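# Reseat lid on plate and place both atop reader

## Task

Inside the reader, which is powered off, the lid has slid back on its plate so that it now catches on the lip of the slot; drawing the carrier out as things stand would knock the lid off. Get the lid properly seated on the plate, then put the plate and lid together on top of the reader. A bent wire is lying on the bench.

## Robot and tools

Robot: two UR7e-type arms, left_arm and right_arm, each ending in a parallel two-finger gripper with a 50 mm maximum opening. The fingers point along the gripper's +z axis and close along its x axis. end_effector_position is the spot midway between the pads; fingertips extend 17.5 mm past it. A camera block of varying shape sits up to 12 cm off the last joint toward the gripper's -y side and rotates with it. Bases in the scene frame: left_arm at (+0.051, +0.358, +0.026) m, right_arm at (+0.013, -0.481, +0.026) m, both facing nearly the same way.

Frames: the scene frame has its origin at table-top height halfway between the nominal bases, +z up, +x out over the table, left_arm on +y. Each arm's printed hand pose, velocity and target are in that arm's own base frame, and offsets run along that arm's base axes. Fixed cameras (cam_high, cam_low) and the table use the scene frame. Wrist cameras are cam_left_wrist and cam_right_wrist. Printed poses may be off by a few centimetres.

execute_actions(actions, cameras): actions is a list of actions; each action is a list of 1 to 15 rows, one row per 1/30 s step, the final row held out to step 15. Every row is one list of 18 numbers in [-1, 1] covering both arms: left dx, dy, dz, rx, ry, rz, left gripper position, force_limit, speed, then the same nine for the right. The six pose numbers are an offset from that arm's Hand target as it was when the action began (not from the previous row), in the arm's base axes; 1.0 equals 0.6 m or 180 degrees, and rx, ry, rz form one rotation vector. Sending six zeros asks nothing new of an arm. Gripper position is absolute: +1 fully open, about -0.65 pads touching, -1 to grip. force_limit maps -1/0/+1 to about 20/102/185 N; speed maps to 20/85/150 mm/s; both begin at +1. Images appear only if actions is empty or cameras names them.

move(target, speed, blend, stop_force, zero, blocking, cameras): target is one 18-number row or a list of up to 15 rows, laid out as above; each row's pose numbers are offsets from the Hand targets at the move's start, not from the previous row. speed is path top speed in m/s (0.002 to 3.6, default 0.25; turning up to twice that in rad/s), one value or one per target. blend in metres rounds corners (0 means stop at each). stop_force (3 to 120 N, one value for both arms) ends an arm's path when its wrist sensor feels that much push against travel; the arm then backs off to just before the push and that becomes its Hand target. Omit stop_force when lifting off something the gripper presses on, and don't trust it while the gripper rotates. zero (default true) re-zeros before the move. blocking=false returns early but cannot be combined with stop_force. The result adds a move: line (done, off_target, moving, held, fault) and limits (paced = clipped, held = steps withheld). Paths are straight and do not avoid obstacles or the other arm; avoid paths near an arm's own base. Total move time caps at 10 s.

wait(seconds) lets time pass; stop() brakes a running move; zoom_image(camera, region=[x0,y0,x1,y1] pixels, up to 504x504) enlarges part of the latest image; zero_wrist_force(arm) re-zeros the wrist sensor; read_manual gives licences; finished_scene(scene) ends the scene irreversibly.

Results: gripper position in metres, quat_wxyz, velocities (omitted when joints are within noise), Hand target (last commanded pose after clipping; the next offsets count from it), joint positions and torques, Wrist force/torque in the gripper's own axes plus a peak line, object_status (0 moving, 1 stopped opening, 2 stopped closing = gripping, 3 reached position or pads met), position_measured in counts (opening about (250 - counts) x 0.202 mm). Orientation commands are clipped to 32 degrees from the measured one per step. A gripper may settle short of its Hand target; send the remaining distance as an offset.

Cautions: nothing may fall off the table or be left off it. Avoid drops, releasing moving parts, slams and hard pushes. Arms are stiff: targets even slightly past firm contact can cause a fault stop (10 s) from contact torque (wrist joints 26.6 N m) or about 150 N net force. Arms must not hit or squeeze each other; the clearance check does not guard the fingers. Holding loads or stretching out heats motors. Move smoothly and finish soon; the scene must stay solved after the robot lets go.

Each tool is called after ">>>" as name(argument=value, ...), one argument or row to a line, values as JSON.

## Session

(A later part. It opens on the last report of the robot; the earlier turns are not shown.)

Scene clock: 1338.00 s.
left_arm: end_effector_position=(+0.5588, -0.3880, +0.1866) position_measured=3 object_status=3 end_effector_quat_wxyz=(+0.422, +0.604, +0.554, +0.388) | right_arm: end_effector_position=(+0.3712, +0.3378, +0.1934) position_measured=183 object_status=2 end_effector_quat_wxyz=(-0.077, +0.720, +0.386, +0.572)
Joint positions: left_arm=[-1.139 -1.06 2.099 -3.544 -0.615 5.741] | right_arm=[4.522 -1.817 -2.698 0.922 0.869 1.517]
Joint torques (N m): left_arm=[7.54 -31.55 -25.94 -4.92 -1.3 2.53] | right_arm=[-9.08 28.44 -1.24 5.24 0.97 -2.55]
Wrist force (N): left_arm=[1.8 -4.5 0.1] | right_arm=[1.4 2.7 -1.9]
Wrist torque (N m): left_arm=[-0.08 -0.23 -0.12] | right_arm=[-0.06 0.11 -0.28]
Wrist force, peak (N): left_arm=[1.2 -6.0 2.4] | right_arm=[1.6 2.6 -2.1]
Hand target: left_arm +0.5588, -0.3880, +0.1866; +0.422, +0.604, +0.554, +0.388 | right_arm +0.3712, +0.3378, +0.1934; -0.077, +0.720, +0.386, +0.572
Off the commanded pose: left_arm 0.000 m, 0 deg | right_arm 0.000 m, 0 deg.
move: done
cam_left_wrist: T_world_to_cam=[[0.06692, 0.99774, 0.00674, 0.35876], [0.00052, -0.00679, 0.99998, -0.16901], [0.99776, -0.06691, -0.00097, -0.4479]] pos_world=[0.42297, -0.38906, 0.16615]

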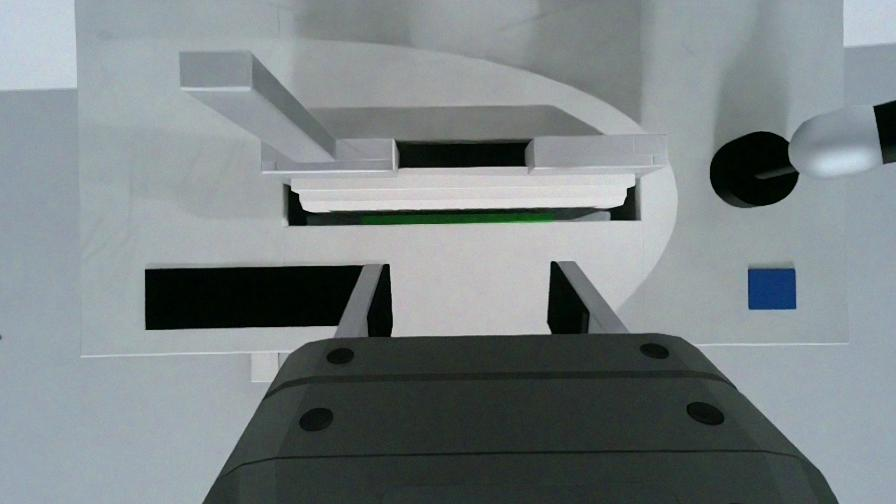

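>>> move(
  target=[0,0,0.03,0,0,0,1,-0.9,0,0,0,0,0,0,0,-1,-0.6,-0.5],
  speed=0.1,
  cameras=["cam_left_wrist"],
)

>>> zoom_image(
  camera="cam_left_wrist",
  region=[270, 140, 470, 260],
)

>>> zoom_image(
  camera="cam_left_wrist",
  region=[470, 140, 670, 260],
)

Scene clock: 1355.20 s.
left_arm: end_effector_position=(+0.5588, -0.3879, +0.2045) position_measured=3 object_status=3 end_effector_quat_wxyz=(+0.422, +0.604, +0.554, +0.388) | right_arm: end_effector_position=(+0.3712, +0.3378, +0.1934) position_measured=183 object_status=2 end_effector_quat_wxyz=(-0.077, +0.720, +0.386, +0.572)
Joint positions: left_arm=[-1.139 -1.101 2.093 -3.497 -0.615 5.742] | right_arm=[4.522 -1.817 -2.698 0.922 0.869 1.517]
Joint torques (N m): left_arm=[-1.73 -48.88 -27.06 -0.96 -1.13 -2.52] | right_arm=[-8.52 28.08 -1.24 4.95 0.99 -2.56]
Wrist force (N): left_arm=[1.8 -4.5 0.4] | right_arm=[1.7 2.8 -1.9]
Wrist torque (N m): left_arm=[-0.09 -0.24 -0.05] | right_arm=[-0.04 0.07 -0.28]
Wrist force, peak (N): left_arm=[1.8 -5.7 0.5] | right_arm=[1.6 2.8 -2.0]
Hand target: left_arm +0.5588, -0.3880, +0.2046; +0.422, +0.604, +0.554, +0.388 | right_arm +0.3712, +0.3378, +0.1934; -0.077, +0.720, +0.386, +0.572
Off the commanded pose: left_arm 0.000 m, 0 deg | right_arm 0.000 m, 0 deg.
move: done
cam_left_wrist: T_world_to_cam=[[0.06692, 0.99774, 0.00675, 0.35853], [0.00042, -0.00679, 0.99998, -0.18687], [0.99776, -0.06691, -0.00087, -0.44799]] pos_world=[0.42307, -0.38897, 0.18405]

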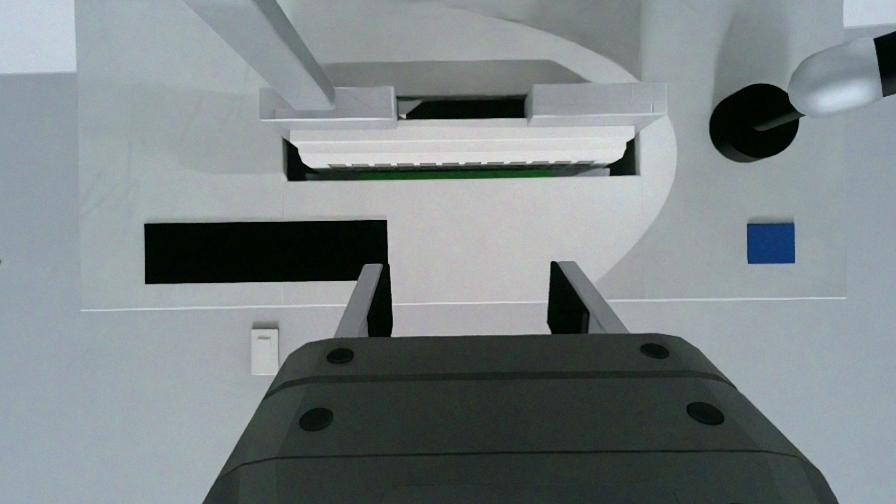

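Scaled by 2.520 from the camera's image (finer frame: 1280x720).

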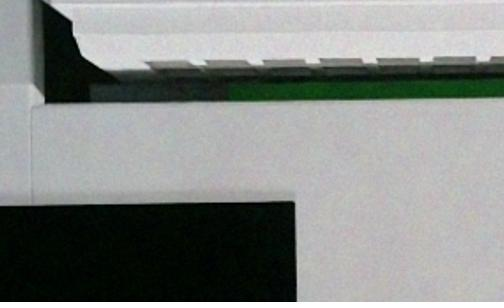

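Scaled by 2.520 from the camera's image (finer frame: 1280x720).

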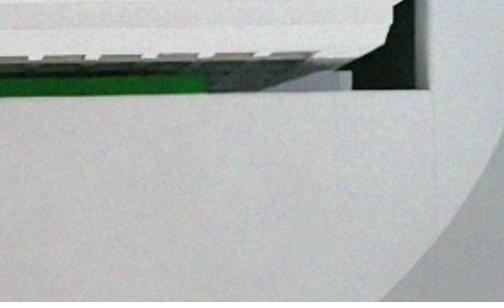

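>>> zoom_image(
  camera="cam_left_wrist",
  region=[280, 150, 370, 200],
)

>>> zoom_image(
  camera="cam_left_wrist",
  region=[550, 140, 640, 190],
)

Scaled by 5.600 from the camera's image (finer frame: 1280x720).

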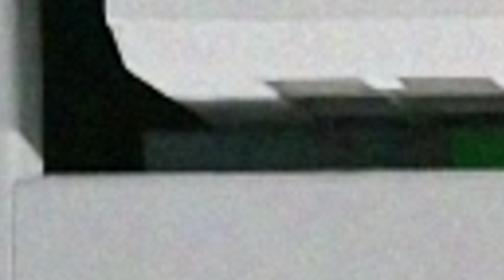

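Scaled by 5.600 from the camera's image (finer frame: 1280x720).

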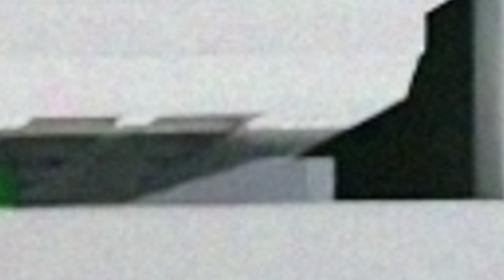

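>>> move(
  target=[
    [-0.2,-0.05,-0.03,0,0,0,-1,-0.9,0,0,0,0,0,0,0,-1,-0.6,-0.5],
    [-0.19,-0.071,-0.1222,0,0,0,-1,-0.9,0,0,0,0,0,0,0,-1,-0.6,-0.5],
  ],
  speed=0.2,
)

>>> move(
  target=[0.1125,-0.0083,0,0,0,0,-1,-0.9,0,0,0,0,0,0,0,-1,-0.6,-0.5],
  speed=0.03,
  stop_force=4,
)

Scene clock: 1449.83 s.
left_arm: end_effector_position=(+0.4448, -0.4306, +0.1313) position_measured=250 object_status=3 end_effector_quat_wxyz=(+0.422, +0.604, +0.554, +0.388) | right_arm: end_effector_position=(+0.3712, +0.3378, +0.1934) position_measured=183 object_status=2 end_effector_quat_wxyz=(-0.077, +0.720, +0.386, +0.572)
Joint positions: left_arm=[-1.408 -1.046 2.248 -3.362 -0.426 5.348] | right_arm=[4.522 -1.817 -2.698 0.922 0.869 1.517]
Joint torques (N m): left_arm=[7.08 -28.28 -22.98 -4.96 -0.62 2.66] | right_arm=[-8.66 28.61 -0.91 4.69 0.91 -2.49]
Wrist force (N): left_arm=[1.6 -4.7 0.4] | right_arm=[1.5 2.6 -1.7]
Wrist torque (N m): left_arm=[-0.13 -0.21 -0.09] | right_arm=[-0.06 0.10 -0.28]
Wrist force, peak (N): left_arm=[1.6 -6.4 0.8] | right_arm=[1.4 2.8 -2.0]
Hand target: left_arm +0.4448, -0.4306, +0.1312; +0.422, +0.604, +0.554, +0.388 | right_arm +0.3712, +0.3378, +0.1934; -0.077, +0.720, +0.386, +0.572
Off the commanded pose: left_arm 0.000 m, 0 deg | right_arm 0.000 m, 0 deg.
move: done

Scene clock: 1452.57 s.
left_arm: end_effector_position=(+0.4935, -0.4341, +0.1313) position_measured=250 object_status=3 end_effector_quat_wxyz=(+0.422, +0.604, +0.554, +0.388) | right_arm: end_effector_position=(+0.3712, +0.3378, +0.1934) position_measured=183 object_status=2 end_effector_quat_wxyz=(-0.077, +0.720, +0.386, +0.572)
Joint positions: left_arm=[-1.304 -0.971 2.142 -3.497 -0.49 5.531] | right_arm=[4.522 -1.817 -2.698 0.922 0.869 1.517]
Joint torques (N m): left_arm=[-7.34 -50.67 3.54 -1.06 4.19 -2.58] | right_arm=[-7.88 28.69 -0.76 4.51 0.75 -2.54]
Wrist force (N): left_arm=[1.9 -4.5 0.1] | right_arm=[1.6 2.6 -1.8]
Wrist torque (N m): left_arm=[-0.06 -0.26 0.00] | right_arm=[-0.07 0.09 -0.28]
Wrist force, peak (N): left_arm=[2.0 -5.3 -1.8] | right_arm=[1.9 2.5 -2.1]
Hand target: left_arm +0.4935, -0.4341, +0.1313; +0.422, +0.604, +0.554, +0.388 (not the last commanded pose) | right_arm +0.3712, +0.3378, +0.1934; -0.077, +0.720, +0.386, +0.572
Off the commanded pose: left_arm 0.019 m, 0 deg | right_arm 0.000 m, 0 deg.
move: contact (left_arm)

>>> move(
  target=[
    [-0.15,0.02,0,0,0,0,-1,-0.9,0,0,0,0,0,0,0,-1,-0.6,-0.5],
    [-0.19,0.39,0.2643,0,0,0,-1,-0.9,0,0,0,0,0,0,0,-1,-0.6,-0.5],
  ],
  speed=0.5,
  blend=0.03,
)

>>> move(
  target=[
    [0,0,0,0,0,0,-1,-0.9,0,-0.06,0.0,-0.15,-0.343,0.0285,0,-1,-0.6,-0.5],
    [0,0,0,0,0,0,-1,-0.9,0,-0.06,0.0,-0.317,-0.343,0.0285,0,-1,-0.6,-0.5],
  ],
  speed=0.25,
  cameras=["cam_low","cam_right_wrist","cam_high"],
)

Scene clock: 1512.43 s.
left_arm: end_effector_position=(+0.3796, -0.2001, +0.2898) position_measured=250 object_status=3 end_effector_quat_wxyz=(+0.422, +0.604, +0.554, +0.388) | right_arm: end_effector_position=(+0.3712, +0.3378, +0.1934) position_measured=183 object_status=2 end_effector_quat_wxyz=(-0.077, +0.720, +0.386, +0.572)
Joint positions: left_arm=[-1.55 -2.304 2.634 -2.181 -0.365 5.013] | right_arm=[4.522 -1.817 -2.698 0.922 0.869 1.517]
Joint torques (N m): left_arm=[-7.25 -2.51 -36.13 -1.27 4.79 -2.64] | right_arm=[-9.07 28.52 -0.83 4.08 0.79 -2.45]
Wrist force (N): left_arm=[1.7 -4.7 0.3] | right_arm=[1.5 2.7 -2.0]
Wrist torque (N m): left_arm=[-0.14 -0.24 0.06] | right_arm=[-0.04 0.10 -0.28]
Wrist force, peak (N): left_arm=[0.1 -6.8 -0.8] | right_arm=[1.5 2.9 -2.1]
Hand target: left_arm +0.3795, -0.2001, +0.2899; +0.422, +0.604, +0.554, +0.388 | right_arm +0.3712, +0.3378, +0.1934; -0.077, +0.720, +0.386, +0.572
Off the commanded pose: left_arm 0.000 m, 0 deg | right_arm 0.000 m, 0 deg.
move: done

Scene clock: 1516.20 s.
left_arm: end_effector_position=(+0.3796, -0.2001, +0.2898) position_measured=250 object_status=3 end_effector_quat_wxyz=(+0.422, +0.604, +0.554, +0.388) | right_arm: end_effector_position=(+0.3352, +0.3377, +0.0032) position_measured=183 object_status=2 end_effector_quat_wxyz=(+0.286, +0.681, +0.621, +0.262)
Joint positions: left_arm=[-1.55 -2.304 2.634 -2.181 -0.365 5.013] | right_arm=[4.664 -1.915 -2.491 -0.35 0.774 1.634]
Joint torques (N m): left_arm=[-7.21 -2.67 -36.02 -1.26 4.68 -2.56] | right_arm=[-8.77 19.78 20.6 5.4 -3.55 -2.65]
Wrist force (N): left_arm=[1.9 -4.7 0.4] | right_arm=[0.3 2.1 -1.4]
Wrist torque (N m): left_arm=[-0.14 -0.27 0.06] | right_arm=[-0.44 0.01 0.08]
Wrist force, peak (N): left_arm=[2.1 -4.9 0.5] | right_arm=[0.3 3.8 -2.5]
Hand target: left_arm +0.3796, -0.2001, +0.2898; +0.422, +0.604, +0.554, +0.388 | right_arm +0.3352, +0.3378, +0.0032; +0.286, +0.681, +0.621, +0.262
Off the commanded pose: left_arm 0.000 m, 0 deg | right_arm 0.000 m, 0 deg.
move: done
cam_right_wrist: T_world_to_cam=[[0.09331, 0.99563, 0.00414, -0.35673], [0.42708, -0.04378, 0.90315, -0.10851], [0.89938, -0.08251, -0.4293, -0.13887]] pos_world=[0.20453, 0.33896, 0.03986]
Images, in order (width x height): cam_high 896x504, cam_low 896x504, cam_right_wrist 896x504.

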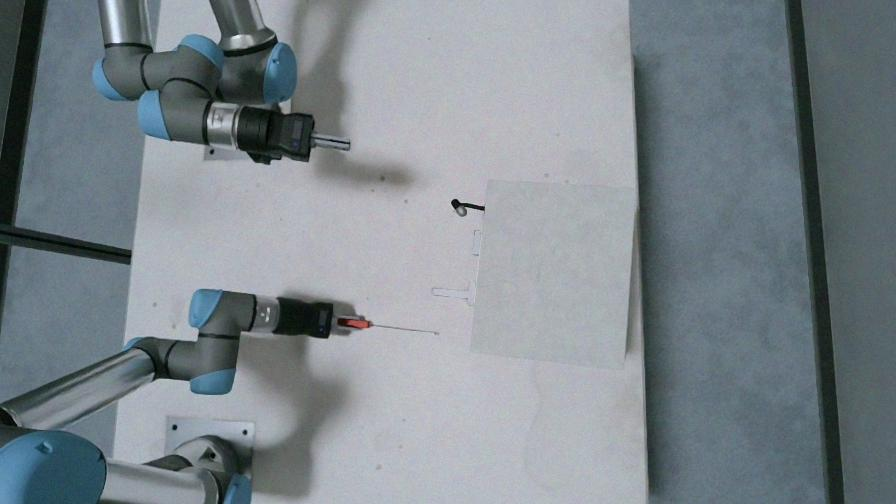

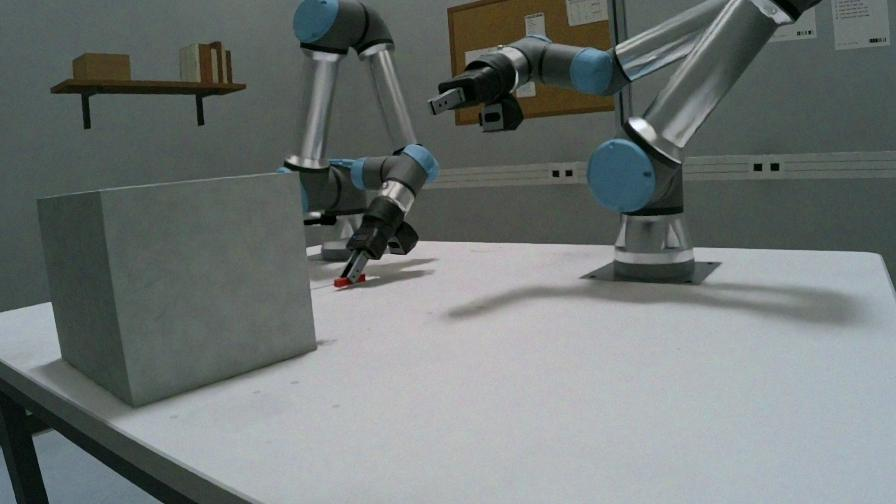

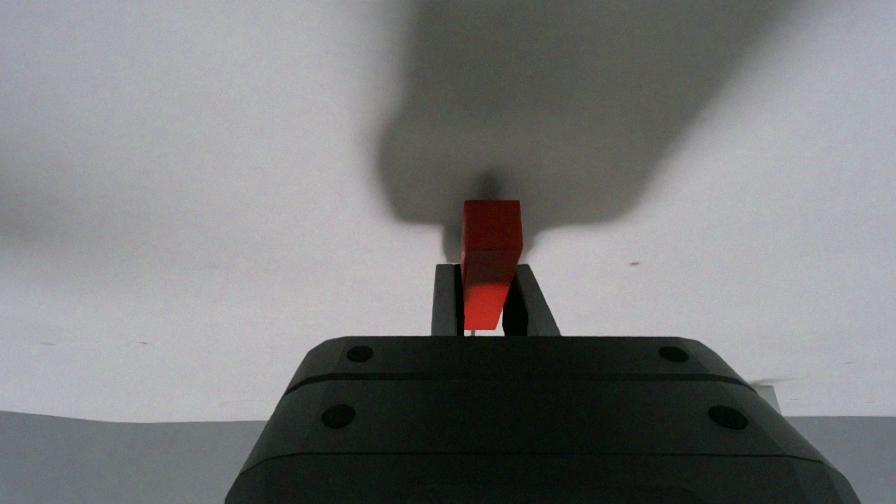

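>>> move(
  target=[0,0,0,0,0,0,-1,-0.9,0,0,0,-0.03,0,0,0,-1,-0.6,-0.5],
  speed=0.015,
  stop_force=3,
  cameras=["cam_low"],
)

>>> zoom_image(
  camera="cam_low",
  region=[300, 200, 460, 310],
)

Scene clock: 1523.80 s.
left_arm: end_effector_position=(+0.3796, -0.2001, +0.2898) position_measured=250 object_status=3 end_effector_quat_wxyz=(+0.422, +0.604, +0.554, +0.388) | right_arm: end_effector_position=(+0.3352, +0.3377, -0.0035) position_measured=183 object_status=2 end_effector_quat_wxyz=(+0.287, +0.681, +0.621, +0.262)
Joint positions: left_arm=[-1.55 -2.304 2.634 -2.181 -0.365 5.013] | right_arm=[4.664 -1.941 -2.492 -0.323 0.774 1.634]
Joint torques (N m): left_arm=[-6.82 -2.36 -36.01 -1.27 4.64 -2.45] | right_arm=[-2.54 34.5 15.02 0.52 -2.09 -0.03]
Wrist force (N): left_arm=[1.9 -4.5 0.3] | right_arm=[0.2 6.7 -3.5]
Wrist torque (N m): left_arm=[-0.12 -0.26 0.05] | right_arm=[-0.20 0.03 0.08]
Wrist force, peak (N): left_arm=[1.8 -5.1 0.6] | right_arm=[-3.1 26.2 -31.6]
Hand target: left_arm +0.3796, -0.2001, +0.2898; +0.422, +0.604, +0.554, +0.388 | right_arm +0.3352, +0.3377, -0.0035; +0.286, +0.681, +0.621, +0.262 (not the last commanded pose)
Off the commanded pose: left_arm 0.000 m, 0 deg | right_arm 0.011 m, 0 deg.
move: contact (right_arm)

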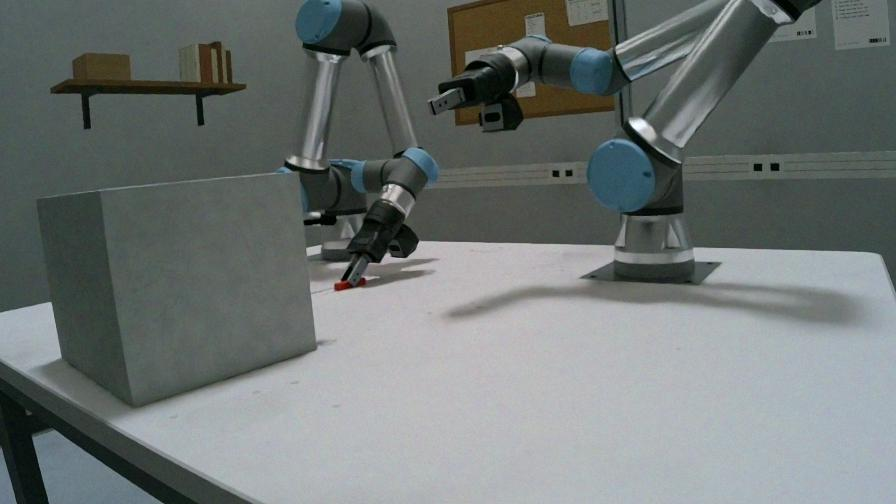

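Scaled by 3.150 from the camera's image (finer frame: 1280x720).

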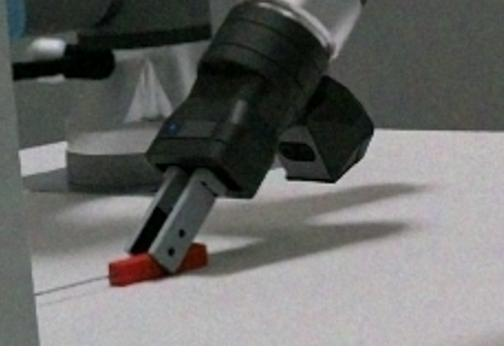

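>>> move(
  target=[0,0,0,0,0,0,1,-0.9,0,0,0,0,0,0,0,-0.2,-0.6,-0.5],
)

>>> move(
  target=[
    [0,0,0,0,0,0,1,-0.9,0,-0.1,0,0.1,0,0,0,-0.2,-0.6,-0.5],
    [0,0,0,0,0,0,1,-0.9,0,-0.1,-0.35,0.35,0,0,0,-0.2,-0.6,-0.5],
  ],
  speed=[0.1,0.4],
  blend=0.02,
)

>>> move(
  target=[
    [-0.19,-0.3,-0.2,0.012,0.133,0,1,-0.9,0,0,0,0,0,0,0,-1,-0.6,-0.5],
    [-0.19,-0.497,-0.342,0.012,0.133,0,1,-0.9,0,0,0,0,0,0,0,-1,-0.6,-0.5],
  ],
  speed=0.4,
  cameras=["cam_left_wrist","cam_low","cam_high"],
)

Scene clock: 1542.53 s.
left_arm: end_effector_position=(+0.3796, -0.2001, +0.2898) position_measured=3 object_status=3 end_effector_quat_wxyz=(+0.422, +0.604, +0.554, +0.388) | right_arm: end_effector_position=(+0.3352, +0.3377, -0.0035) position_measured=182 object_status=3 end_effector_quat_wxyz=(+0.286, +0.681, +0.621, +0.262)
Joint positions: left_arm=[-1.55 -2.304 2.634 -2.181 -0.365 5.013] | right_arm=[4.664 -1.941 -2.492 -0.323 0.774 1.634]
Joint torques (N m): left_arm=[-6.82 -2.67 -35.99 -1.32 4.67 -2.28] | right_arm=[0.13 34.87 19.52 2.8 -2.35 -2.35]
Wrist force (N): left_arm=[1.8 -4.8 0.5] | right_arm=[0.6 4.9 -3.3]
Wrist torque (N m): left_arm=[-0.16 -0.26 0.05] | right_arm=[-0.27 0.01 0.08]
Wrist force, peak (N): left_arm=[1.8 -5.1 0.4] | right_arm=[0.3 6.5 -3.5]
Hand target: left_arm +0.3796, -0.2001, +0.2898; +0.422, +0.604, +0.554, +0.388 | right_arm +0.3352, +0.3377, -0.0035; +0.286, +0.681, +0.621, +0.262
Off the commanded pose: left_arm 0.000 m, 0 deg | right_arm 0.000 m, 0 deg.
move: done

Scene clock: 1545.50 s.
left_arm: end_effector_position=(+0.3796, -0.2001, +0.2898) position_measured=3 object_status=3 end_effector_quat_wxyz=(+0.422, +0.604, +0.554, +0.388) | right_arm: end_effector_position=(+0.2753, +0.1278, +0.2065) position_measured=182 object_status=3 end_effector_quat_wxyz=(+0.286, +0.681, +0.621, +0.262)
Joint positions: left_arm=[-1.55 -2.304 2.634 -2.181 -0.365 5.013] | right_arm=[5.049 -0.501 -2.487 -2.125 0.862 2.15]
Joint torques (N m): left_arm=[-6.91 -2.47 -35.97 -1.21 4.57 -2.36] | right_arm=[6.01 -10.08 36.01 -0.18 0.12 2.77]
Wrist force (N): left_arm=[1.8 -4.7 0.5] | right_arm=[0.2 2.1 -1.6]
Wrist torque (N m): left_arm=[-0.15 -0.25 0.06] | right_arm=[-0.44 0.03 -0.05]
Wrist force, peak (N): left_arm=[1.8 -5.0 0.6] | right_arm=[0.5 4.4 -3.1]
Hand target: left_arm +0.3796, -0.2001, +0.2898; +0.422, +0.604, +0.554, +0.388 | right_arm +0.2752, +0.1277, +0.2065; +0.286, +0.681, +0.621, +0.262
Off the commanded pose: left_arm 0.000 m, 0 deg | right_arm 0.000 m, 0 deg.
move: done

Scene clock: 1548.13 s.
left_arm: end_effector_position=(+0.2655, -0.4982, +0.0847) position_measured=3 object_status=3 end_effector_quat_wxyz=(+0.286, +0.679, +0.622, +0.265) | right_arm: end_effector_position=(+0.2753, +0.1278, +0.2065) position_measured=184 object_status=2 end_effector_quat_wxyz=(+0.286, +0.681, +0.621, +0.262)
Joint positions: left_arm=[-1.682 -1.282 2.161 -2.42 -0.77 4.676] | right_arm=[5.049 -0.501 -2.487 -2.125 0.862 2.15]
Joint torques (N m): left_arm=[7.4 -24.45 -28.44 -4.83 3.58 2.63] | right_arm=[4.92 -9.41 36.08 -0.24 0.1 2.8]
Wrist force (N): left_arm=[1.7 -3.7 1.2] | right_arm=[0.2 2.2 -1.4]
Wrist torque (N m): left_arm=[-0.09 -0.20 -0.08] | right_arm=[-0.43 0.03 -0.04]
Wrist force, peak (N): left_arm=[-0.1 -6.0 0.1] | right_arm=[0.1 2.2 -1.6]
Hand target: left_arm +0.2656, -0.4983, +0.0846; +0.286, +0.679, +0.622, +0.265 | right_arm +0.2753, +0.1278, +0.2065; +0.286, +0.681, +0.621, +0.262
Off the commanded pose: left_arm 0.000 m, 0 deg | right_arm 0.000 m, 0 deg.
move: done
cam_left_wrist: T_world_to_cam=[[0.0716, 0.99731, 0.0155, 0.48686], [0.40618, -0.04335, 0.91276, -0.18631], [0.91098, -0.05906, -0.40819, -0.10132]] pos_world=[0.13312, -0.49962, 0.12115]
Images, in order (width x height): cam_high 896x504, cam_low 896x504, cam_left_wrist 896x504.

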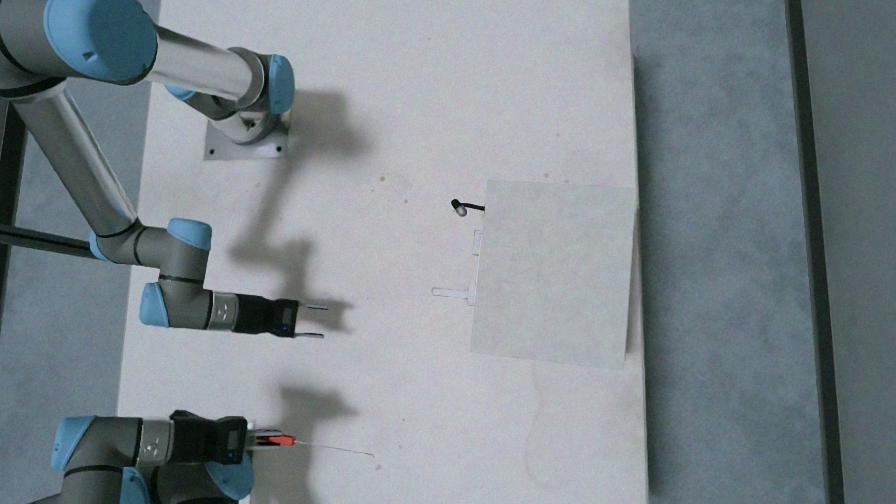

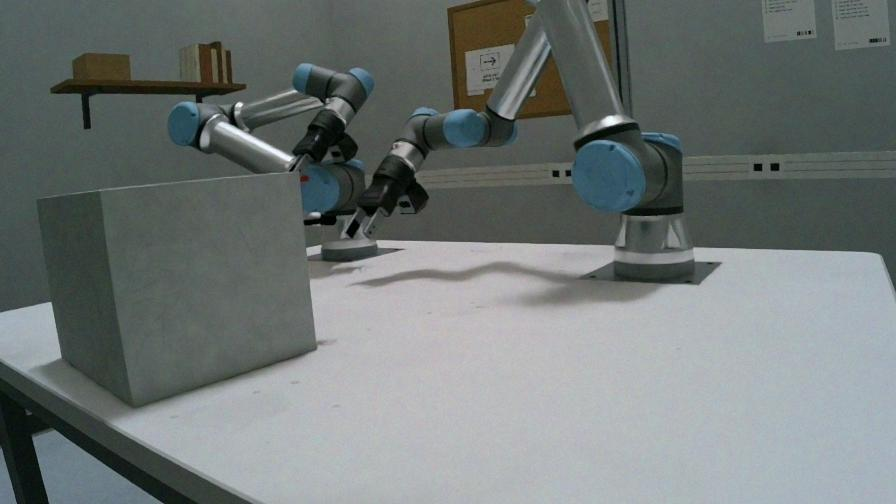

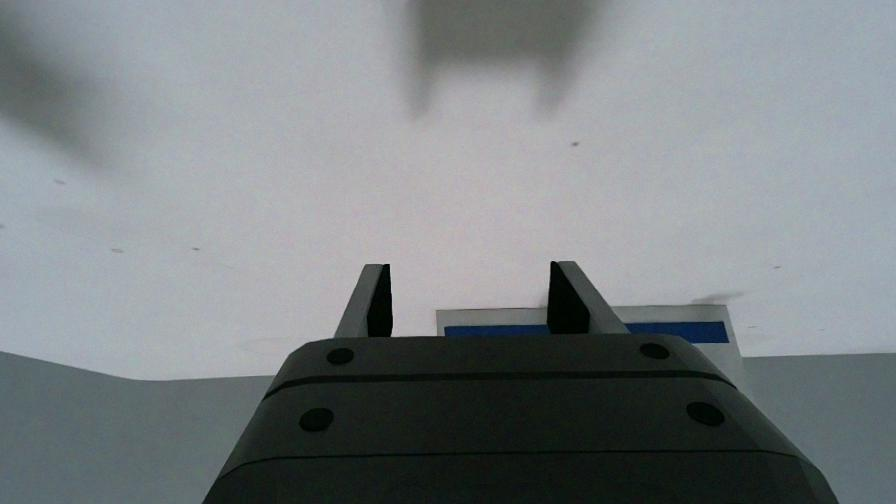

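>>> move(
  target=[0,0.3,0.1,0,0,0,1,-0.9,0,0,0.0,0,0,0,0,-1,-0.6,-0.5],
  speed=0.5,
)

>>> move(
  target=[
    [0,0,0,0,0,0,1,-0.9,0,0.1,0.35,-0.25,0,0,0,-1,-0.6,-0.5],
    [0,0,0,0,0,0,1,-0.9,0,0.1,0.35,-0.34,0,0,0,-1,-0.6,-0.5],
  ],
  speed=[0.4,0.1],
)

>>> move(
  target=[0,0,0,0,0,0,1,-0.9,0,0,0,-0.03,0,0,0,-1,-0.6,-0.5],
  speed=0.01,
  stop_force=3,
)

>>> move(
  target=[0,0,0,0,0,0,1,-0.9,0,0,0,0,0,0,0,0.3,-0.6,-0.5],
)

>>> move(
  target=[
    [0,0,0,0,0,0,1,-0.9,0,-0.1,0,0.1,0,0,0,0.3,-0.6,-0.5],
    [0,0,0,0,0,0,1,-0.9,0,-0.1,-0.35,0.35,0,0,0,0.3,-0.6,-0.5],
  ],
  speed=[0.1,0.4],
  blend=0.02,
)

>>> move(
  target=[0,-0.3,-0.15,0,0,0,1,-0.9,0,0,0,0,0,0,0,-1,-0.6,-0.5],
  speed=0.4,
  cameras=["cam_left_wrist","cam_high"],
)

Scene clock: 1564.17 s.
left_arm: end_effector_position=(+0.2656, -0.3183, +0.1446) position_measured=3 object_status=3 end_effector_quat_wxyz=(+0.286, +0.679, +0.622, +0.265) | right_arm: end_effector_position=(+0.2753, +0.1278, +0.2065) position_measured=184 object_status=2 end_effector_quat_wxyz=(+0.286, +0.681, +0.621, +0.262)
Joint positions: left_arm=[-1.751 -1.887 2.518 -2.102 -0.775 4.577] | right_arm=[5.049 -0.501 -2.487 -2.125 0.862 2.15]
Joint torques (N m): left_arm=[-7.26 -16.99 -32.73 -1.01 -0.78 -2.6] | right_arm=[5.41 -9.86 36.25 -0.27 0.06 2.76]
Wrist force (N): left_arm=[1.8 -3.5 1.1] | right_arm=[0.2 2.0 -1.4]
Wrist torque (N m): left_arm=[-0.06 -0.22 0.04] | right_arm=[-0.45 0.04 -0.05]
Wrist force, peak (N): left_arm=[4.2 -3.5 1.7] | right_arm=[0.1 2.2 -1.6]
Hand target: left_arm +0.2656, -0.3183, +0.1446; +0.286, +0.679, +0.622, +0.265 | right_arm +0.2753, +0.1278, +0.2065; +0.286, +0.681, +0.621, +0.262
Off the commanded pose: left_arm 0.000 m, 0 deg | right_arm 0.000 m, 0 deg.
move: done

Scene clock: 1567.03 s.
left_arm: end_effector_position=(+0.2656, -0.3183, +0.1446) position_measured=3 object_status=3 end_effector_quat_wxyz=(+0.286, +0.679, +0.622, +0.265) | right_arm: end_effector_position=(+0.3353, +0.3378, +0.0025) position_measured=184 object_status=2 end_effector_quat_wxyz=(+0.286, +0.681, +0.621, +0.262)
Joint positions: left_arm=[-1.752 -1.887 2.518 -2.101 -0.775 4.577] | right_arm=[4.664 -1.918 -2.491 -0.347 0.774 1.633]
Joint torques (N m): left_arm=[-6.96 -16.61 -33.04 -0.98 0.11 -2.42] | right_arm=[-8.88 20.03 1.72 5.11 -3.61 -2.64]
Wrist force (N): left_arm=[1.9 -3.6 1.3] | right_arm=[0.3 2.1 -1.3]
Wrist torque (N m): left_arm=[-0.06 -0.24 0.05] | right_arm=[-0.43 0.02 0.08]
Wrist force, peak (N): left_arm=[1.9 -3.8 1.1] | right_arm=[-1.1 3.4 -2.1]
Hand target: left_arm +0.2656, -0.3183, +0.1446; +0.286, +0.679, +0.622, +0.265 | right_arm +0.3353, +0.3378, +0.0025; +0.286, +0.681, +0.621, +0.262
Off the commanded pose: left_arm 0.000 m, 0 deg | right_arm 0.000 m, 0 deg.
move: done

Scene clock: 1568.67 s.
left_arm: end_effector_position=(+0.2656, -0.3183, +0.1446) position_measured=3 object_status=3 end_effector_quat_wxyz=(+0.286, +0.679, +0.622, +0.265) | right_arm: end_effector_position=(+0.3353, +0.3377, -0.0035) position_measured=184 object_status=2 end_effector_quat_wxyz=(+0.287, +0.681, +0.621, +0.262)
Joint positions: left_arm=[-1.752 -1.887 2.518 -2.101 -0.775 4.577] | right_arm=[4.664 -1.941 -2.492 -0.324 0.774 1.633]
Joint torques (N m): left_arm=[-6.86 -16.97 -32.7 -1.05 0.58 -2.53] | right_arm=[-7.92 34.85 14.92 0.4 -1.15 -0.6]
Wrist force (N): left_arm=[1.7 -3.7 1.2] | right_arm=[0.2 6.0 -3.3]
Wrist torque (N m): left_arm=[-0.10 -0.19 0.04] | right_arm=[-0.25 0.04 0.09]
Wrist force, peak (N): left_arm=[2.0 -3.8 1.2] | right_arm=[-2.2 21.0 -23.9]
Hand target: left_arm +0.2656, -0.3183, +0.1446; +0.286, +0.679, +0.622, +0.265 | right_arm +0.3353, +0.3378, -0.0035; +0.286, +0.681, +0.621, +0.262 (not the last commanded pose)
Off the commanded pose: left_arm 0.000 m, 0 deg | right_arm 0.012 m, 0 deg.
move: contact (right_arm)

Scene clock: 1569.20 s.
left_arm: end_effector_position=(+0.2656, -0.3183, +0.1446) position_measured=3 object_status=3 end_effector_quat_wxyz=(+0.286, +0.679, +0.622, +0.265) | right_arm: end_effector_position=(+0.3353, +0.3377, -0.0035) position_measured=107 object_status=3 end_effector_quat_wxyz=(+0.287, +0.681, +0.621, +0.262)
Joint positions: left_arm=[-1.752 -1.887 2.518 -2.101 -0.775 4.577] | right_arm=[4.664 -1.941 -2.492 -0.324 0.774 1.633]
Joint torques (N m): left_arm=[-7.31 -16.67 -32.59 -0.94 0.75 -2.49] | right_arm=[-7.44 34.77 20.81 1.87 -2.92 -1.51]
Wrist force (N): left_arm=[1.7 -3.7 1.0] | right_arm=[0.2 2.1 -1.6]
Wrist torque (N m): left_arm=[-0.10 -0.20 0.05] | right_arm=[-0.47 0.03 0.08]
Wrist force, peak (N): left_arm=[1.8 -3.7 1.4] | right_arm=[0.5 5.7 -3.4]
Hand target: left_arm +0.2656, -0.3183, +0.1446; +0.286, +0.679, +0.622, +0.265 | right_arm +0.3353, +0.3378, -0.0035; +0.286, +0.681, +0.621, +0.262
Off the commanded pose: left_arm 0.000 m, 0 deg | right_arm 0.000 m, 0 deg.
move: done

Scene clock: 1572.17 s.
left_arm: end_effector_position=(+0.2656, -0.3183, +0.1446) position_measured=3 object_status=3 end_effector_quat_wxyz=(+0.286, +0.679, +0.622, +0.265) | right_arm: end_effector_position=(+0.2753, +0.1278, +0.2065) position_measured=107 object_status=3 end_effector_quat_wxyz=(+0.286, +0.681, +0.621, +0.262)
Joint positions: left_arm=[-1.752 -1.887 2.518 -2.101 -0.775 4.577] | right_arm=[5.048 -0.501 -2.488 -2.124 0.862 2.149]
Joint torques (N m): left_arm=[-6.66 -16.88 -32.4 -1.03 1.77 -2.56] | right_arm=[5.51 -9.51 36.2 -0.12 0.18 2.63]
Wrist force (N): left_arm=[2.0 -3.4 1.0] | right_arm=[0.1 2.2 -1.7]
Wrist torque (N m): left_arm=[-0.05 -0.23 0.05] | right_arm=[-0.46 0.04 -0.05]
Wrist force, peak (N): left_arm=[2.0 -3.9 1.1] | right_arm=[-0.5 3.6 -1.1]
Hand target: left_arm +0.2656, -0.3183, +0.1446; +0.286, +0.679, +0.622, +0.265 | right_arm +0.2753, +0.1278, +0.2065; +0.286, +0.681, +0.621, +0.262
Off the commanded pose: left_arm 0.000 m, 0 deg | right_arm 0.000 m, 0 deg.
move: done

Scene clock: 1573.50 s.
left_arm: end_effector_position=(+0.2656, -0.4983, +0.0547) position_measured=3 object_status=3 end_effector_quat_wxyz=(+0.286, +0.679, +0.622, +0.265) | right_arm: end_effector_position=(+0.2753, +0.1278, +0.2065) position_measured=251 object_status=3 end_effector_quat_wxyz=(+0.286, +0.681, +0.621, +0.262)
Joint positions: left_arm=[-1.682 -1.214 2.181 -2.508 -0.77 4.676] | right_arm=[5.048 -0.501 -2.488 -2.124 0.862 2.149]
Joint torques (N m): left_arm=[7.24 -26.66 -27.59 -4.98 1.04 2.67] | right_arm=[5.75 -9.81 36.03 -0.18 0.24 2.71]
Wrist force (N): left_arm=[1.7 -3.6 1.1] | right_arm=[0.2 2.0 -1.5]
Wrist torque (N m): left_arm=[-0.07 -0.19 -0.07] | right_arm=[-0.47 0.03 -0.05]
Wrist force, peak (N): left_arm=[-0.2 -4.8 1.8] | right_arm=[0.3 2.4 -1.7]
Hand target: left_arm +0.2656, -0.4983, +0.0546; +0.286, +0.679, +0.622, +0.265 | right_arm +0.2753, +0.1278, +0.2065; +0.286, +0.681, +0.621, +0.262
Off the commanded pose: left_arm 0.000 m, 0 deg | right_arm 0.000 m, 0 deg.
move: done
cam_left_wrist: T_world_to_cam=[[0.0716, 0.99731, 0.01551, 0.48733], [0.40606, -0.04335, 0.91282, -0.15892], [0.91104, -0.05906, -0.40807, -0.11359]] pos_world=[0.13312, -0.49962, 0.09115]
Images, in order (width x height): cam_high 896x504, cam_left_wrist 896x504.

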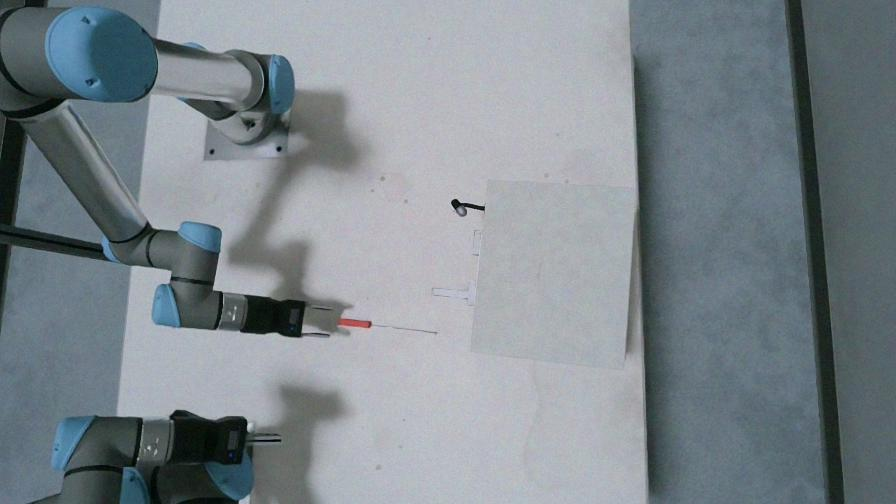

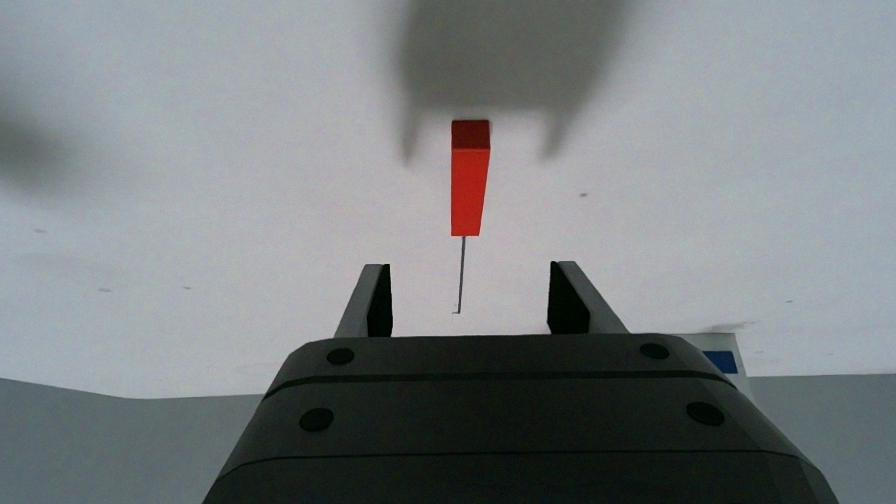

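>>> move(
  target=[
    [0.067,-0.001,-0.083,0,0,0,1,-0.9,0,0,0,0,0,0,0,-1,-0.6,-0.5],
  ],
  speed=0.15,
)

>>> move(
  target=[0,0,-0.03,0,0,0,1,-0.9,0,0,0,0,0,0,0,-1,-0.6,-0.5],
  speed=0.01,
  stop_force=3,
)

>>> move(
  target=[0,0,0.001,0,0,0,-1,-0.6,-0.5,0,0,0,0,0,0,-1,-0.6,-0.5],
  cameras=["cam_left_wrist","cam_low"],
)

Scene clock: 1588.23 s.
left_arm: end_effector_position=(+0.3057, -0.4989, +0.0049) position_measured=3 object_status=3 end_effector_quat_wxyz=(+0.286, +0.679, +0.622, +0.265) | right_arm: end_effector_position=(+0.2753, +0.1278, +0.2065) position_measured=251 object_status=3 end_effector_quat_wxyz=(+0.286, +0.681, +0.621, +0.262)
Joint positions: left_arm=[-1.598 -1.056 2.175 -2.748 -0.771 4.797] | right_arm=[5.048 -0.501 -2.488 -2.124 0.862 2.149]
Joint torques (N m): left_arm=[7.3 -30.06 -24.57 -5.08 -0.78 2.56] | right_arm=[5.69 -9.85 35.95 -0.24 0.05 2.7]
Wrist force (N): left_arm=[1.8 -3.6 1.2] | right_arm=[0.2 2.2 -1.7]
Wrist torque (N m): left_arm=[-0.07 -0.22 -0.08] | right_arm=[-0.45 0.03 -0.05]
Wrist force, peak (N): left_arm=[1.9 -4.0 2.3] | right_arm=[0.1 2.5 -1.9]
Hand target: left_arm +0.3058, -0.4989, +0.0048; +0.286, +0.679, +0.622, +0.265 | right_arm +0.2753, +0.1278, +0.2065; +0.286, +0.681, +0.621, +0.262
Off the commanded pose: left_arm 0.000 m, 0 deg | right_arm 0.000 m, 0 deg.
move: done

Scene clock: 1590.27 s.
left_arm: end_effector_position=(+0.3058, -0.4989, -0.0046) position_measured=3 object_status=3 end_effector_quat_wxyz=(+0.286, +0.679, +0.622, +0.265) | right_arm: end_effector_position=(+0.2753, +0.1278, +0.2065) position_measured=251 object_status=3 end_effector_quat_wxyz=(+0.286, +0.681, +0.621, +0.262)
Joint positions: left_arm=[-1.598 -1.031 2.176 -2.773 -0.771 4.797] | right_arm=[5.048 -0.501 -2.488 -2.124 0.862 2.149]
Joint torques (N m): left_arm=[6.95 -46.92 -4.08 -1.31 -0.79 1.74] | right_arm=[4.97 -10.4 35.35 -0.32 0.06 2.73]
Wrist force (N): left_arm=[1.5 -1.3 0.2] | right_arm=[0.2 2.1 -1.4]
Wrist torque (N m): left_arm=[-0.06 -0.22 -0.15] | right_arm=[-0.46 0.03 -0.05]
Wrist force, peak (N): left_arm=[5.7 7.1 -14.7] | right_arm=[0.1 2.4 -1.6]
Hand target: left_arm +0.3058, -0.4989, -0.0045; +0.286, +0.679, +0.622, +0.265 (not the last commanded pose) | right_arm +0.2753, +0.1278, +0.2065; +0.286, +0.681, +0.621, +0.262
Off the commanded pose: left_arm 0.009 m, 0 deg | right_arm 0.000 m, 0 deg.
move: contact (left_arm)

Scene clock: 1591.20 s.
left_arm: end_effector_position=(+0.3058, -0.4989, -0.0040) position_measured=184 object_status=2 end_effector_quat_wxyz=(+0.286, +0.679, +0.622, +0.265) | right_arm: end_effector_position=(+0.2753, +0.1278, +0.2065) position_measured=251 object_status=3 end_effector_quat_wxyz=(+0.286, +0.681, +0.621, +0.262)
Joint positions: left_arm=[-1.598 -1.033 2.176 -2.771 -0.771 4.797] | right_arm=[5.048 -0.501 -2.488 -2.124 0.862 2.149]
Joint torques (N m): left_arm=[6.48 -48.44 -19.95 -1.34 -0.57 1.9] | right_arm=[5.93 -9.95 34.95 -0.18 -0.05 2.75]
Wrist force (N): left_arm=[1.7 -3.5 0.8] | right_arm=[0.1 2.1 -1.5]
Wrist torque (N m): left_arm=[-0.08 -0.21 -0.07] | right_arm=[-0.46 0.05 -0.05]
Wrist force, peak (N): left_arm=[1.6 -4.1 1.1] | right_arm=[0.4 2.2 -1.7]
Hand target: left_arm +0.3058, -0.4989, -0.0039; +0.286, +0.679, +0.622, +0.265 | right_arm +0.2753, +0.1278, +0.2065; +0.286, +0.681, +0.621, +0.262
Off the commanded pose: left_arm 0.000 m, 0 deg | right_arm 0.000 m, 0 deg.
move: done
cam_left_wrist: T_world_to_cam=[[0.07155, 0.99731, 0.01563, 0.48606], [0.40618, -0.04344, 0.91276, -0.12175], [0.91099, -0.05896, -0.4082, -0.17415]] pos_world=[0.17332, -0.50032, 0.03245]
Images, in order (width x height): cam_low 896x504, cam_left_wrist 896x504.

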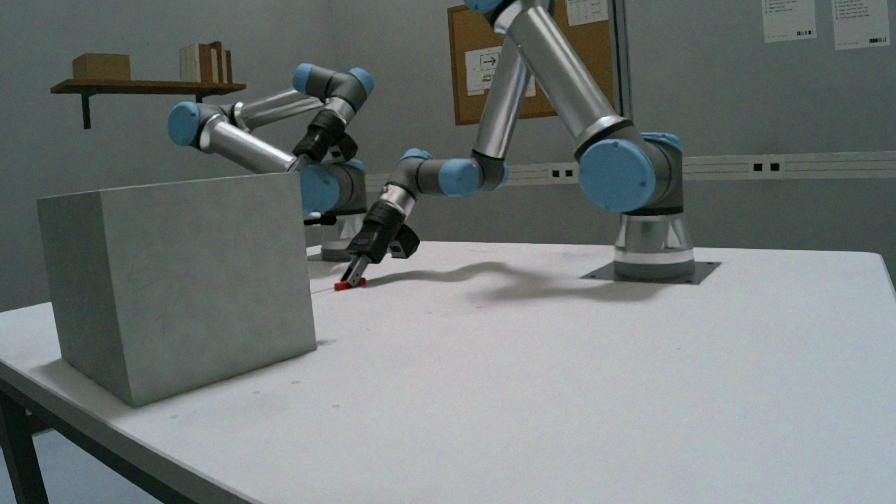

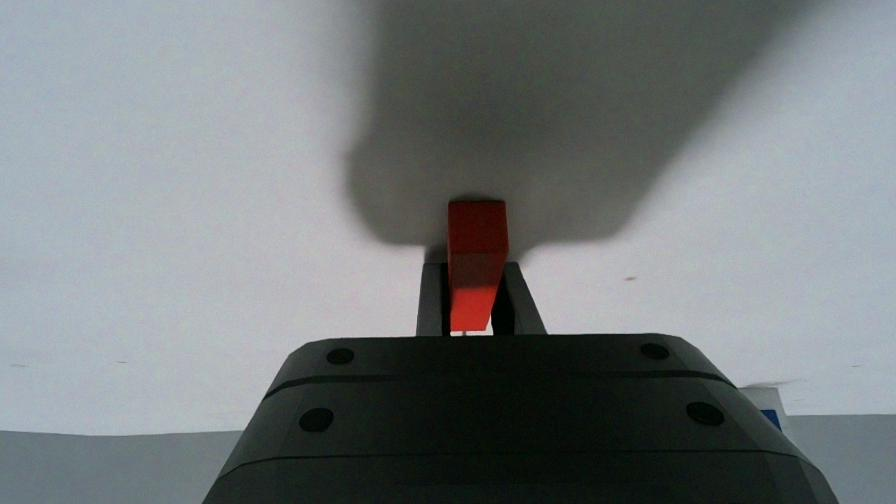

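>>> move(
  target=[
    [0,0,0.05,0,0,0,-1,-0.6,-0.5,0,0,0,0,0,0,-1,-0.6,-0.5],
    [0.06,0.25,0.3,0.343,-0.0285,0,-1,-0.6,-0.5,0,0,0,0,0,0,-1,-0.6,-0.5],
  ],
  speed=[0.1,0.3],
  blend=0.02,
)

>>> move(
  target=[
    [0,0,0,0,0,0,-1,-0.6,-0.5,0.15,0.3,0.0,0.343,-0.0285,0,-1,-0.6,-0.5],
    [0,0,0,0,0,0,-1,-0.6,-0.5,0.325,0.460,-0.1292,0.343,-0.0285,0,-1,-0.6,-0.5],
  ],
  speed=[0.4,0.3],
  blend=0.02,
  cameras=["cam_high","cam_low","cam_right_wrist"],
)

Scene clock: 1664.60 s.
left_arm: end_effector_position=(+0.3418, -0.3489, +0.1761) position_measured=184 object_status=2 end_effector_quat_wxyz=(-0.076, +0.718, +0.385, +0.575) | right_arm: end_effector_position=(+0.2753, +0.1278, +0.2065) position_measured=251 object_status=3 end_effector_quat_wxyz=(+0.286, +0.681, +0.621, +0.262)
Joint positions: left_arm=[-1.551 -1.282 1.89 -1.155 -0.68 4.794] | right_arm=[5.048 -0.501 -2.488 -2.124 0.862 2.149]
Joint torques (N m): left_arm=[7.23 -26.4 -30.51 1.92 2.82 -2.54] | right_arm=[4.95 -10.7 34.18 -0.19 -0.17 2.74]
Wrist force (N): left_arm=[1.3 -5.0 -0.1] | right_arm=[-0.1 2.3 -1.5]
Wrist torque (N m): left_arm=[-0.36 -0.58 -0.02] | right_arm=[-0.43 0.09 -0.05]
Wrist force, peak (N): left_arm=[1.6 -4.9 1.9] | right_arm=[0.1 2.5 -1.6]
Hand target: left_arm +0.3418, -0.3489, +0.1761; -0.076, +0.718, +0.385, +0.575 | right_arm +0.2753, +0.1278, +0.2065; +0.286, +0.681, +0.621, +0.262
Off the commanded pose: left_arm 0.000 m, 0 deg | right_arm 0.000 m, 0 deg.
move: done; blend cut to 0.015 m at target 1

Scene clock: 1666.37 s.
left_arm: end_effector_position=(+0.3418, -0.3489, +0.1761) position_measured=184 object_status=2 end_effector_quat_wxyz=(-0.076, +0.718, +0.385, +0.575) | right_arm: end_effector_position=(+0.3139, +0.2169, +0.2088) position_measured=251 object_status=3 end_effector_quat_wxyz=(+0.118, +0.715, +0.481, +0.493)
Joint positions: left_arm=[-1.551 -1.282 1.89 -1.155 -0.68 4.794] | right_arm=[4.968 -0.457 -2.77 -1.306 0.516 2.11]
Joint torques (N m): left_arm=[7.15 -26.12 -30.7 1.74 -1.09 -2.48] | right_arm=[6.22 -9.55 36.99 0.93 -2.39 2.69]
Wrist force (N): left_arm=[1.4 -4.5 0.0] | right_arm=[1.1 2.8 -1.9]
Wrist torque (N m): left_arm=[-0.28 -0.59 -0.03] | right_arm=[-0.24 0.11 -0.27]
Wrist force, peak (N): left_arm=[1.6 -4.9 0.1] | right_arm=[5.4 5.1 -4.2]
Hand target: left_arm +0.3418, -0.3489, +0.1761; -0.076, +0.718, +0.385, +0.575 | right_arm +0.3139, +0.2169, +0.2088; +0.118, +0.715, +0.481, +0.493 (not the last commanded pose)
Off the commanded pose: left_arm 0.000 m, 0 deg | right_arm 0.256 m, 26 deg.
led back after a hold (right arm): the arm was led back toward your command in small steps, so it may still be short of it.
move: held (right_arm; a check stopped the path); path passed 0 of 2 targets; limits=held
pose unreachable (right arm): on one or more control steps of this call, first in action 0 (counted from 0), this arm could not follow its commanded pose, so it was not sent that pose on those steps. It may still have moved: this result reports where it is.
cause: moving toward the commanded pose would bring two parts of the arm too close to each other (joints 3 (elbow) and 4 (wrist 1) lie between them).
cam_right_wrist: T_world_to_cam=[[0.05224, 0.8019, 0.59517, -0.30372], [0.27548, -0.58443, 0.76325, -0.09629], [0.95988, 0.12409, -0.25144, -0.1424]] pos_world=[0.17908, 0.20495, 0.21846]

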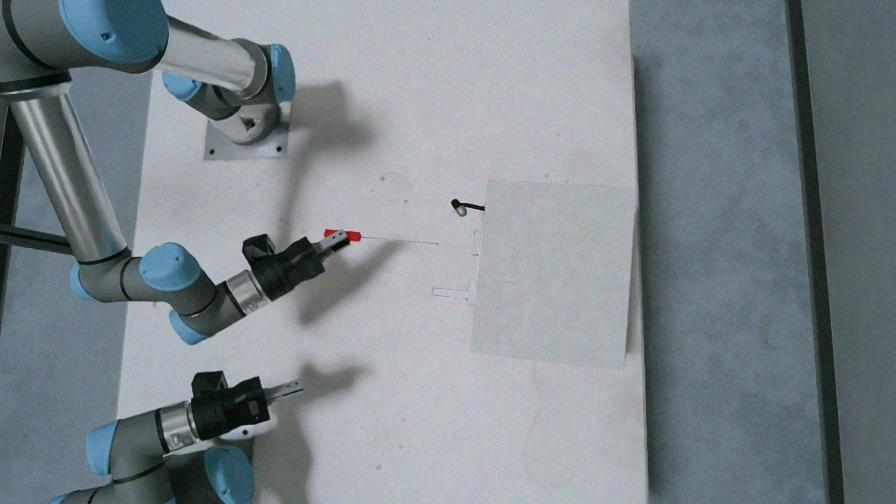

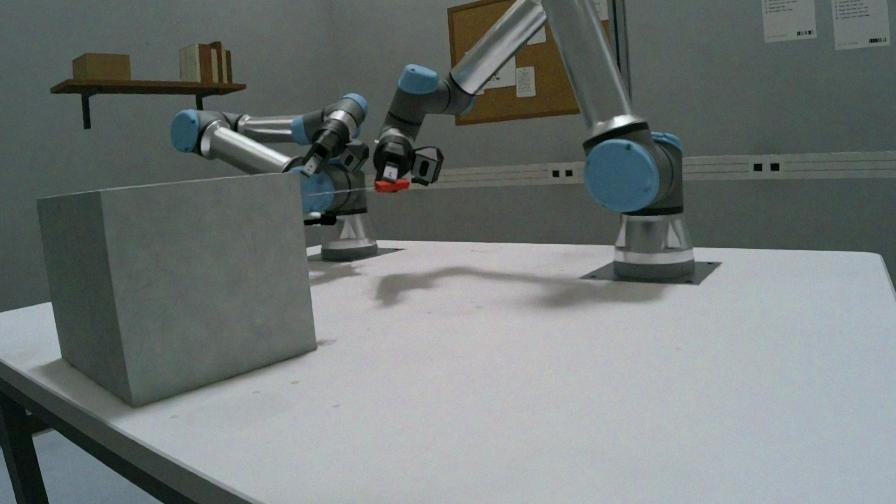

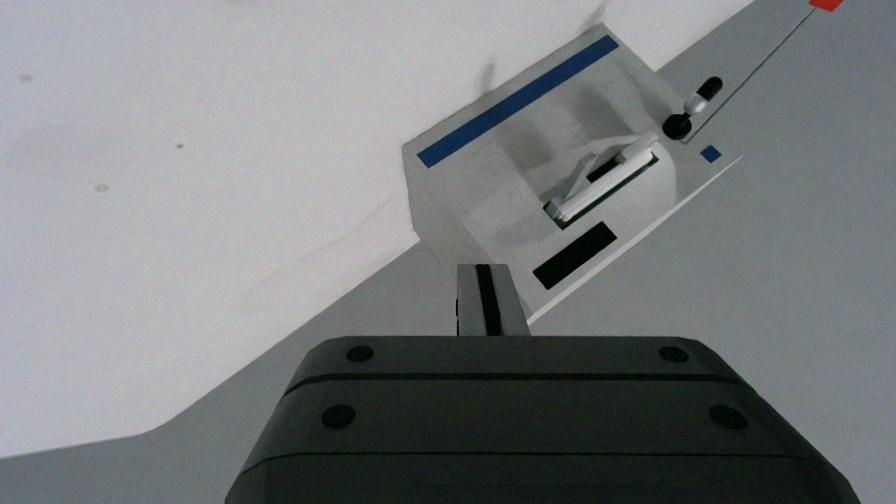

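>>> move(
  target=[
    [0,0,0,0,0,0,-1,-0.6,-0.5,0.2,0.1,0.0,0,0,0,-1,-0.6,-0.5],
    [0,0,0,0,0,0,-1,-0.6,-0.5,0.2607,0.2,0,0.144,-0.012,0,-1,-0.6,-0.5],
    [0,0,0,0,0,0,-1,-0.6,-0.5,0.2607,0.3115,-0.133,0.144,-0.012,0,-1,-0.6,-0.5],
  ],
  speed=0.25,
  blend=0.02,
  cameras=["cam_high","cam_right_wrist"],
)

Scene clock: 1676.90 s.
left_arm: end_effector_position=(+0.3418, -0.3489, +0.1761) position_measured=184 object_status=2 end_effector_quat_wxyz=(-0.076, +0.718, +0.385, +0.575) | right_arm: end_effector_position=(+0.4671, +0.3672, +0.1707) position_measured=251 object_status=3 end_effector_quat_wxyz=(-0.035, +0.720, +0.357, +0.593)
Joint positions: left_arm=[-1.551 -1.282 1.89 -1.155 -0.68 4.794] | right_arm=[4.301 -2.068 -2.422 0.983 0.963 1.384]
Joint torques (N m): left_arm=[7.08 -26.58 -30.56 1.89 -1.16 -2.35] | right_arm=[-8.65 40.5 -0.6 0.67 1.1 -0.81]
Wrist force (N): left_arm=[1.3 -4.8 -0.1] | right_arm=[1.4 2.5 -2.3]
Wrist torque (N m): left_arm=[-0.33 -0.59 -0.03] | right_arm=[-0.10 0.18 -0.28]
Wrist force, peak (N): left_arm=[1.5 -5.1 0.3] | right_arm=[-5.9 -4.0 1.7]
Hand target: left_arm +0.3418, -0.3489, +0.1761; -0.076, +0.718, +0.385, +0.575 | right_arm +0.4671, +0.3672, +0.1707; -0.035, +0.720, +0.357, +0.593 (not the last commanded pose)
Off the commanded pose: left_arm 0.000 m, 0 deg | right_arm 0.056 m, 1 deg.
move: held (right_arm; a check stopped the path); limits=held
pose unreachable (right arm): on one or more control steps of this call, first in action 0 (counted from 0), this arm could not follow its commanded pose, so it was not sent that pose on those steps. It may still have moved: this result reports where it is.
cause: moving toward the commanded pose would bring a part of the arm too close to another arm (a part of this arm just beyond joint 3 (elbow) and a part of the left arm just beyond its joint 5 (wrist 2), at the place that arm is still heading or pushing toward).
cam_right_wrist: T_world_to_cam=[[0.04114, 0.4709, 0.88123, -0.33176], [0.25734, -0.85721, 0.44606, 0.14122], [0.96544, 0.20842, -0.15645, -0.3675]] pos_world=[0.33211, 0.35387, 0.17187]

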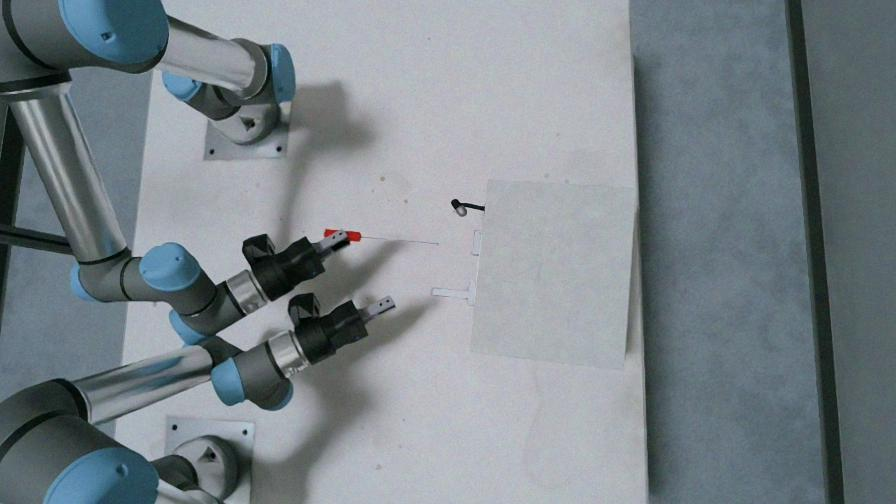

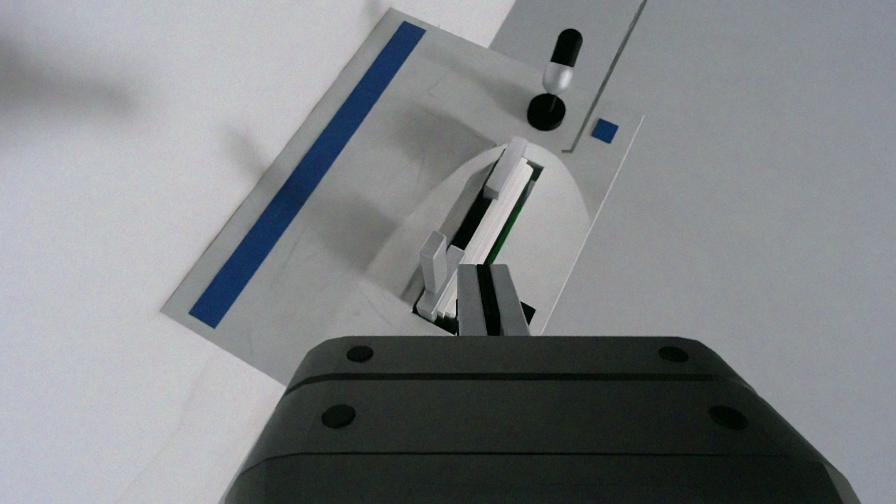

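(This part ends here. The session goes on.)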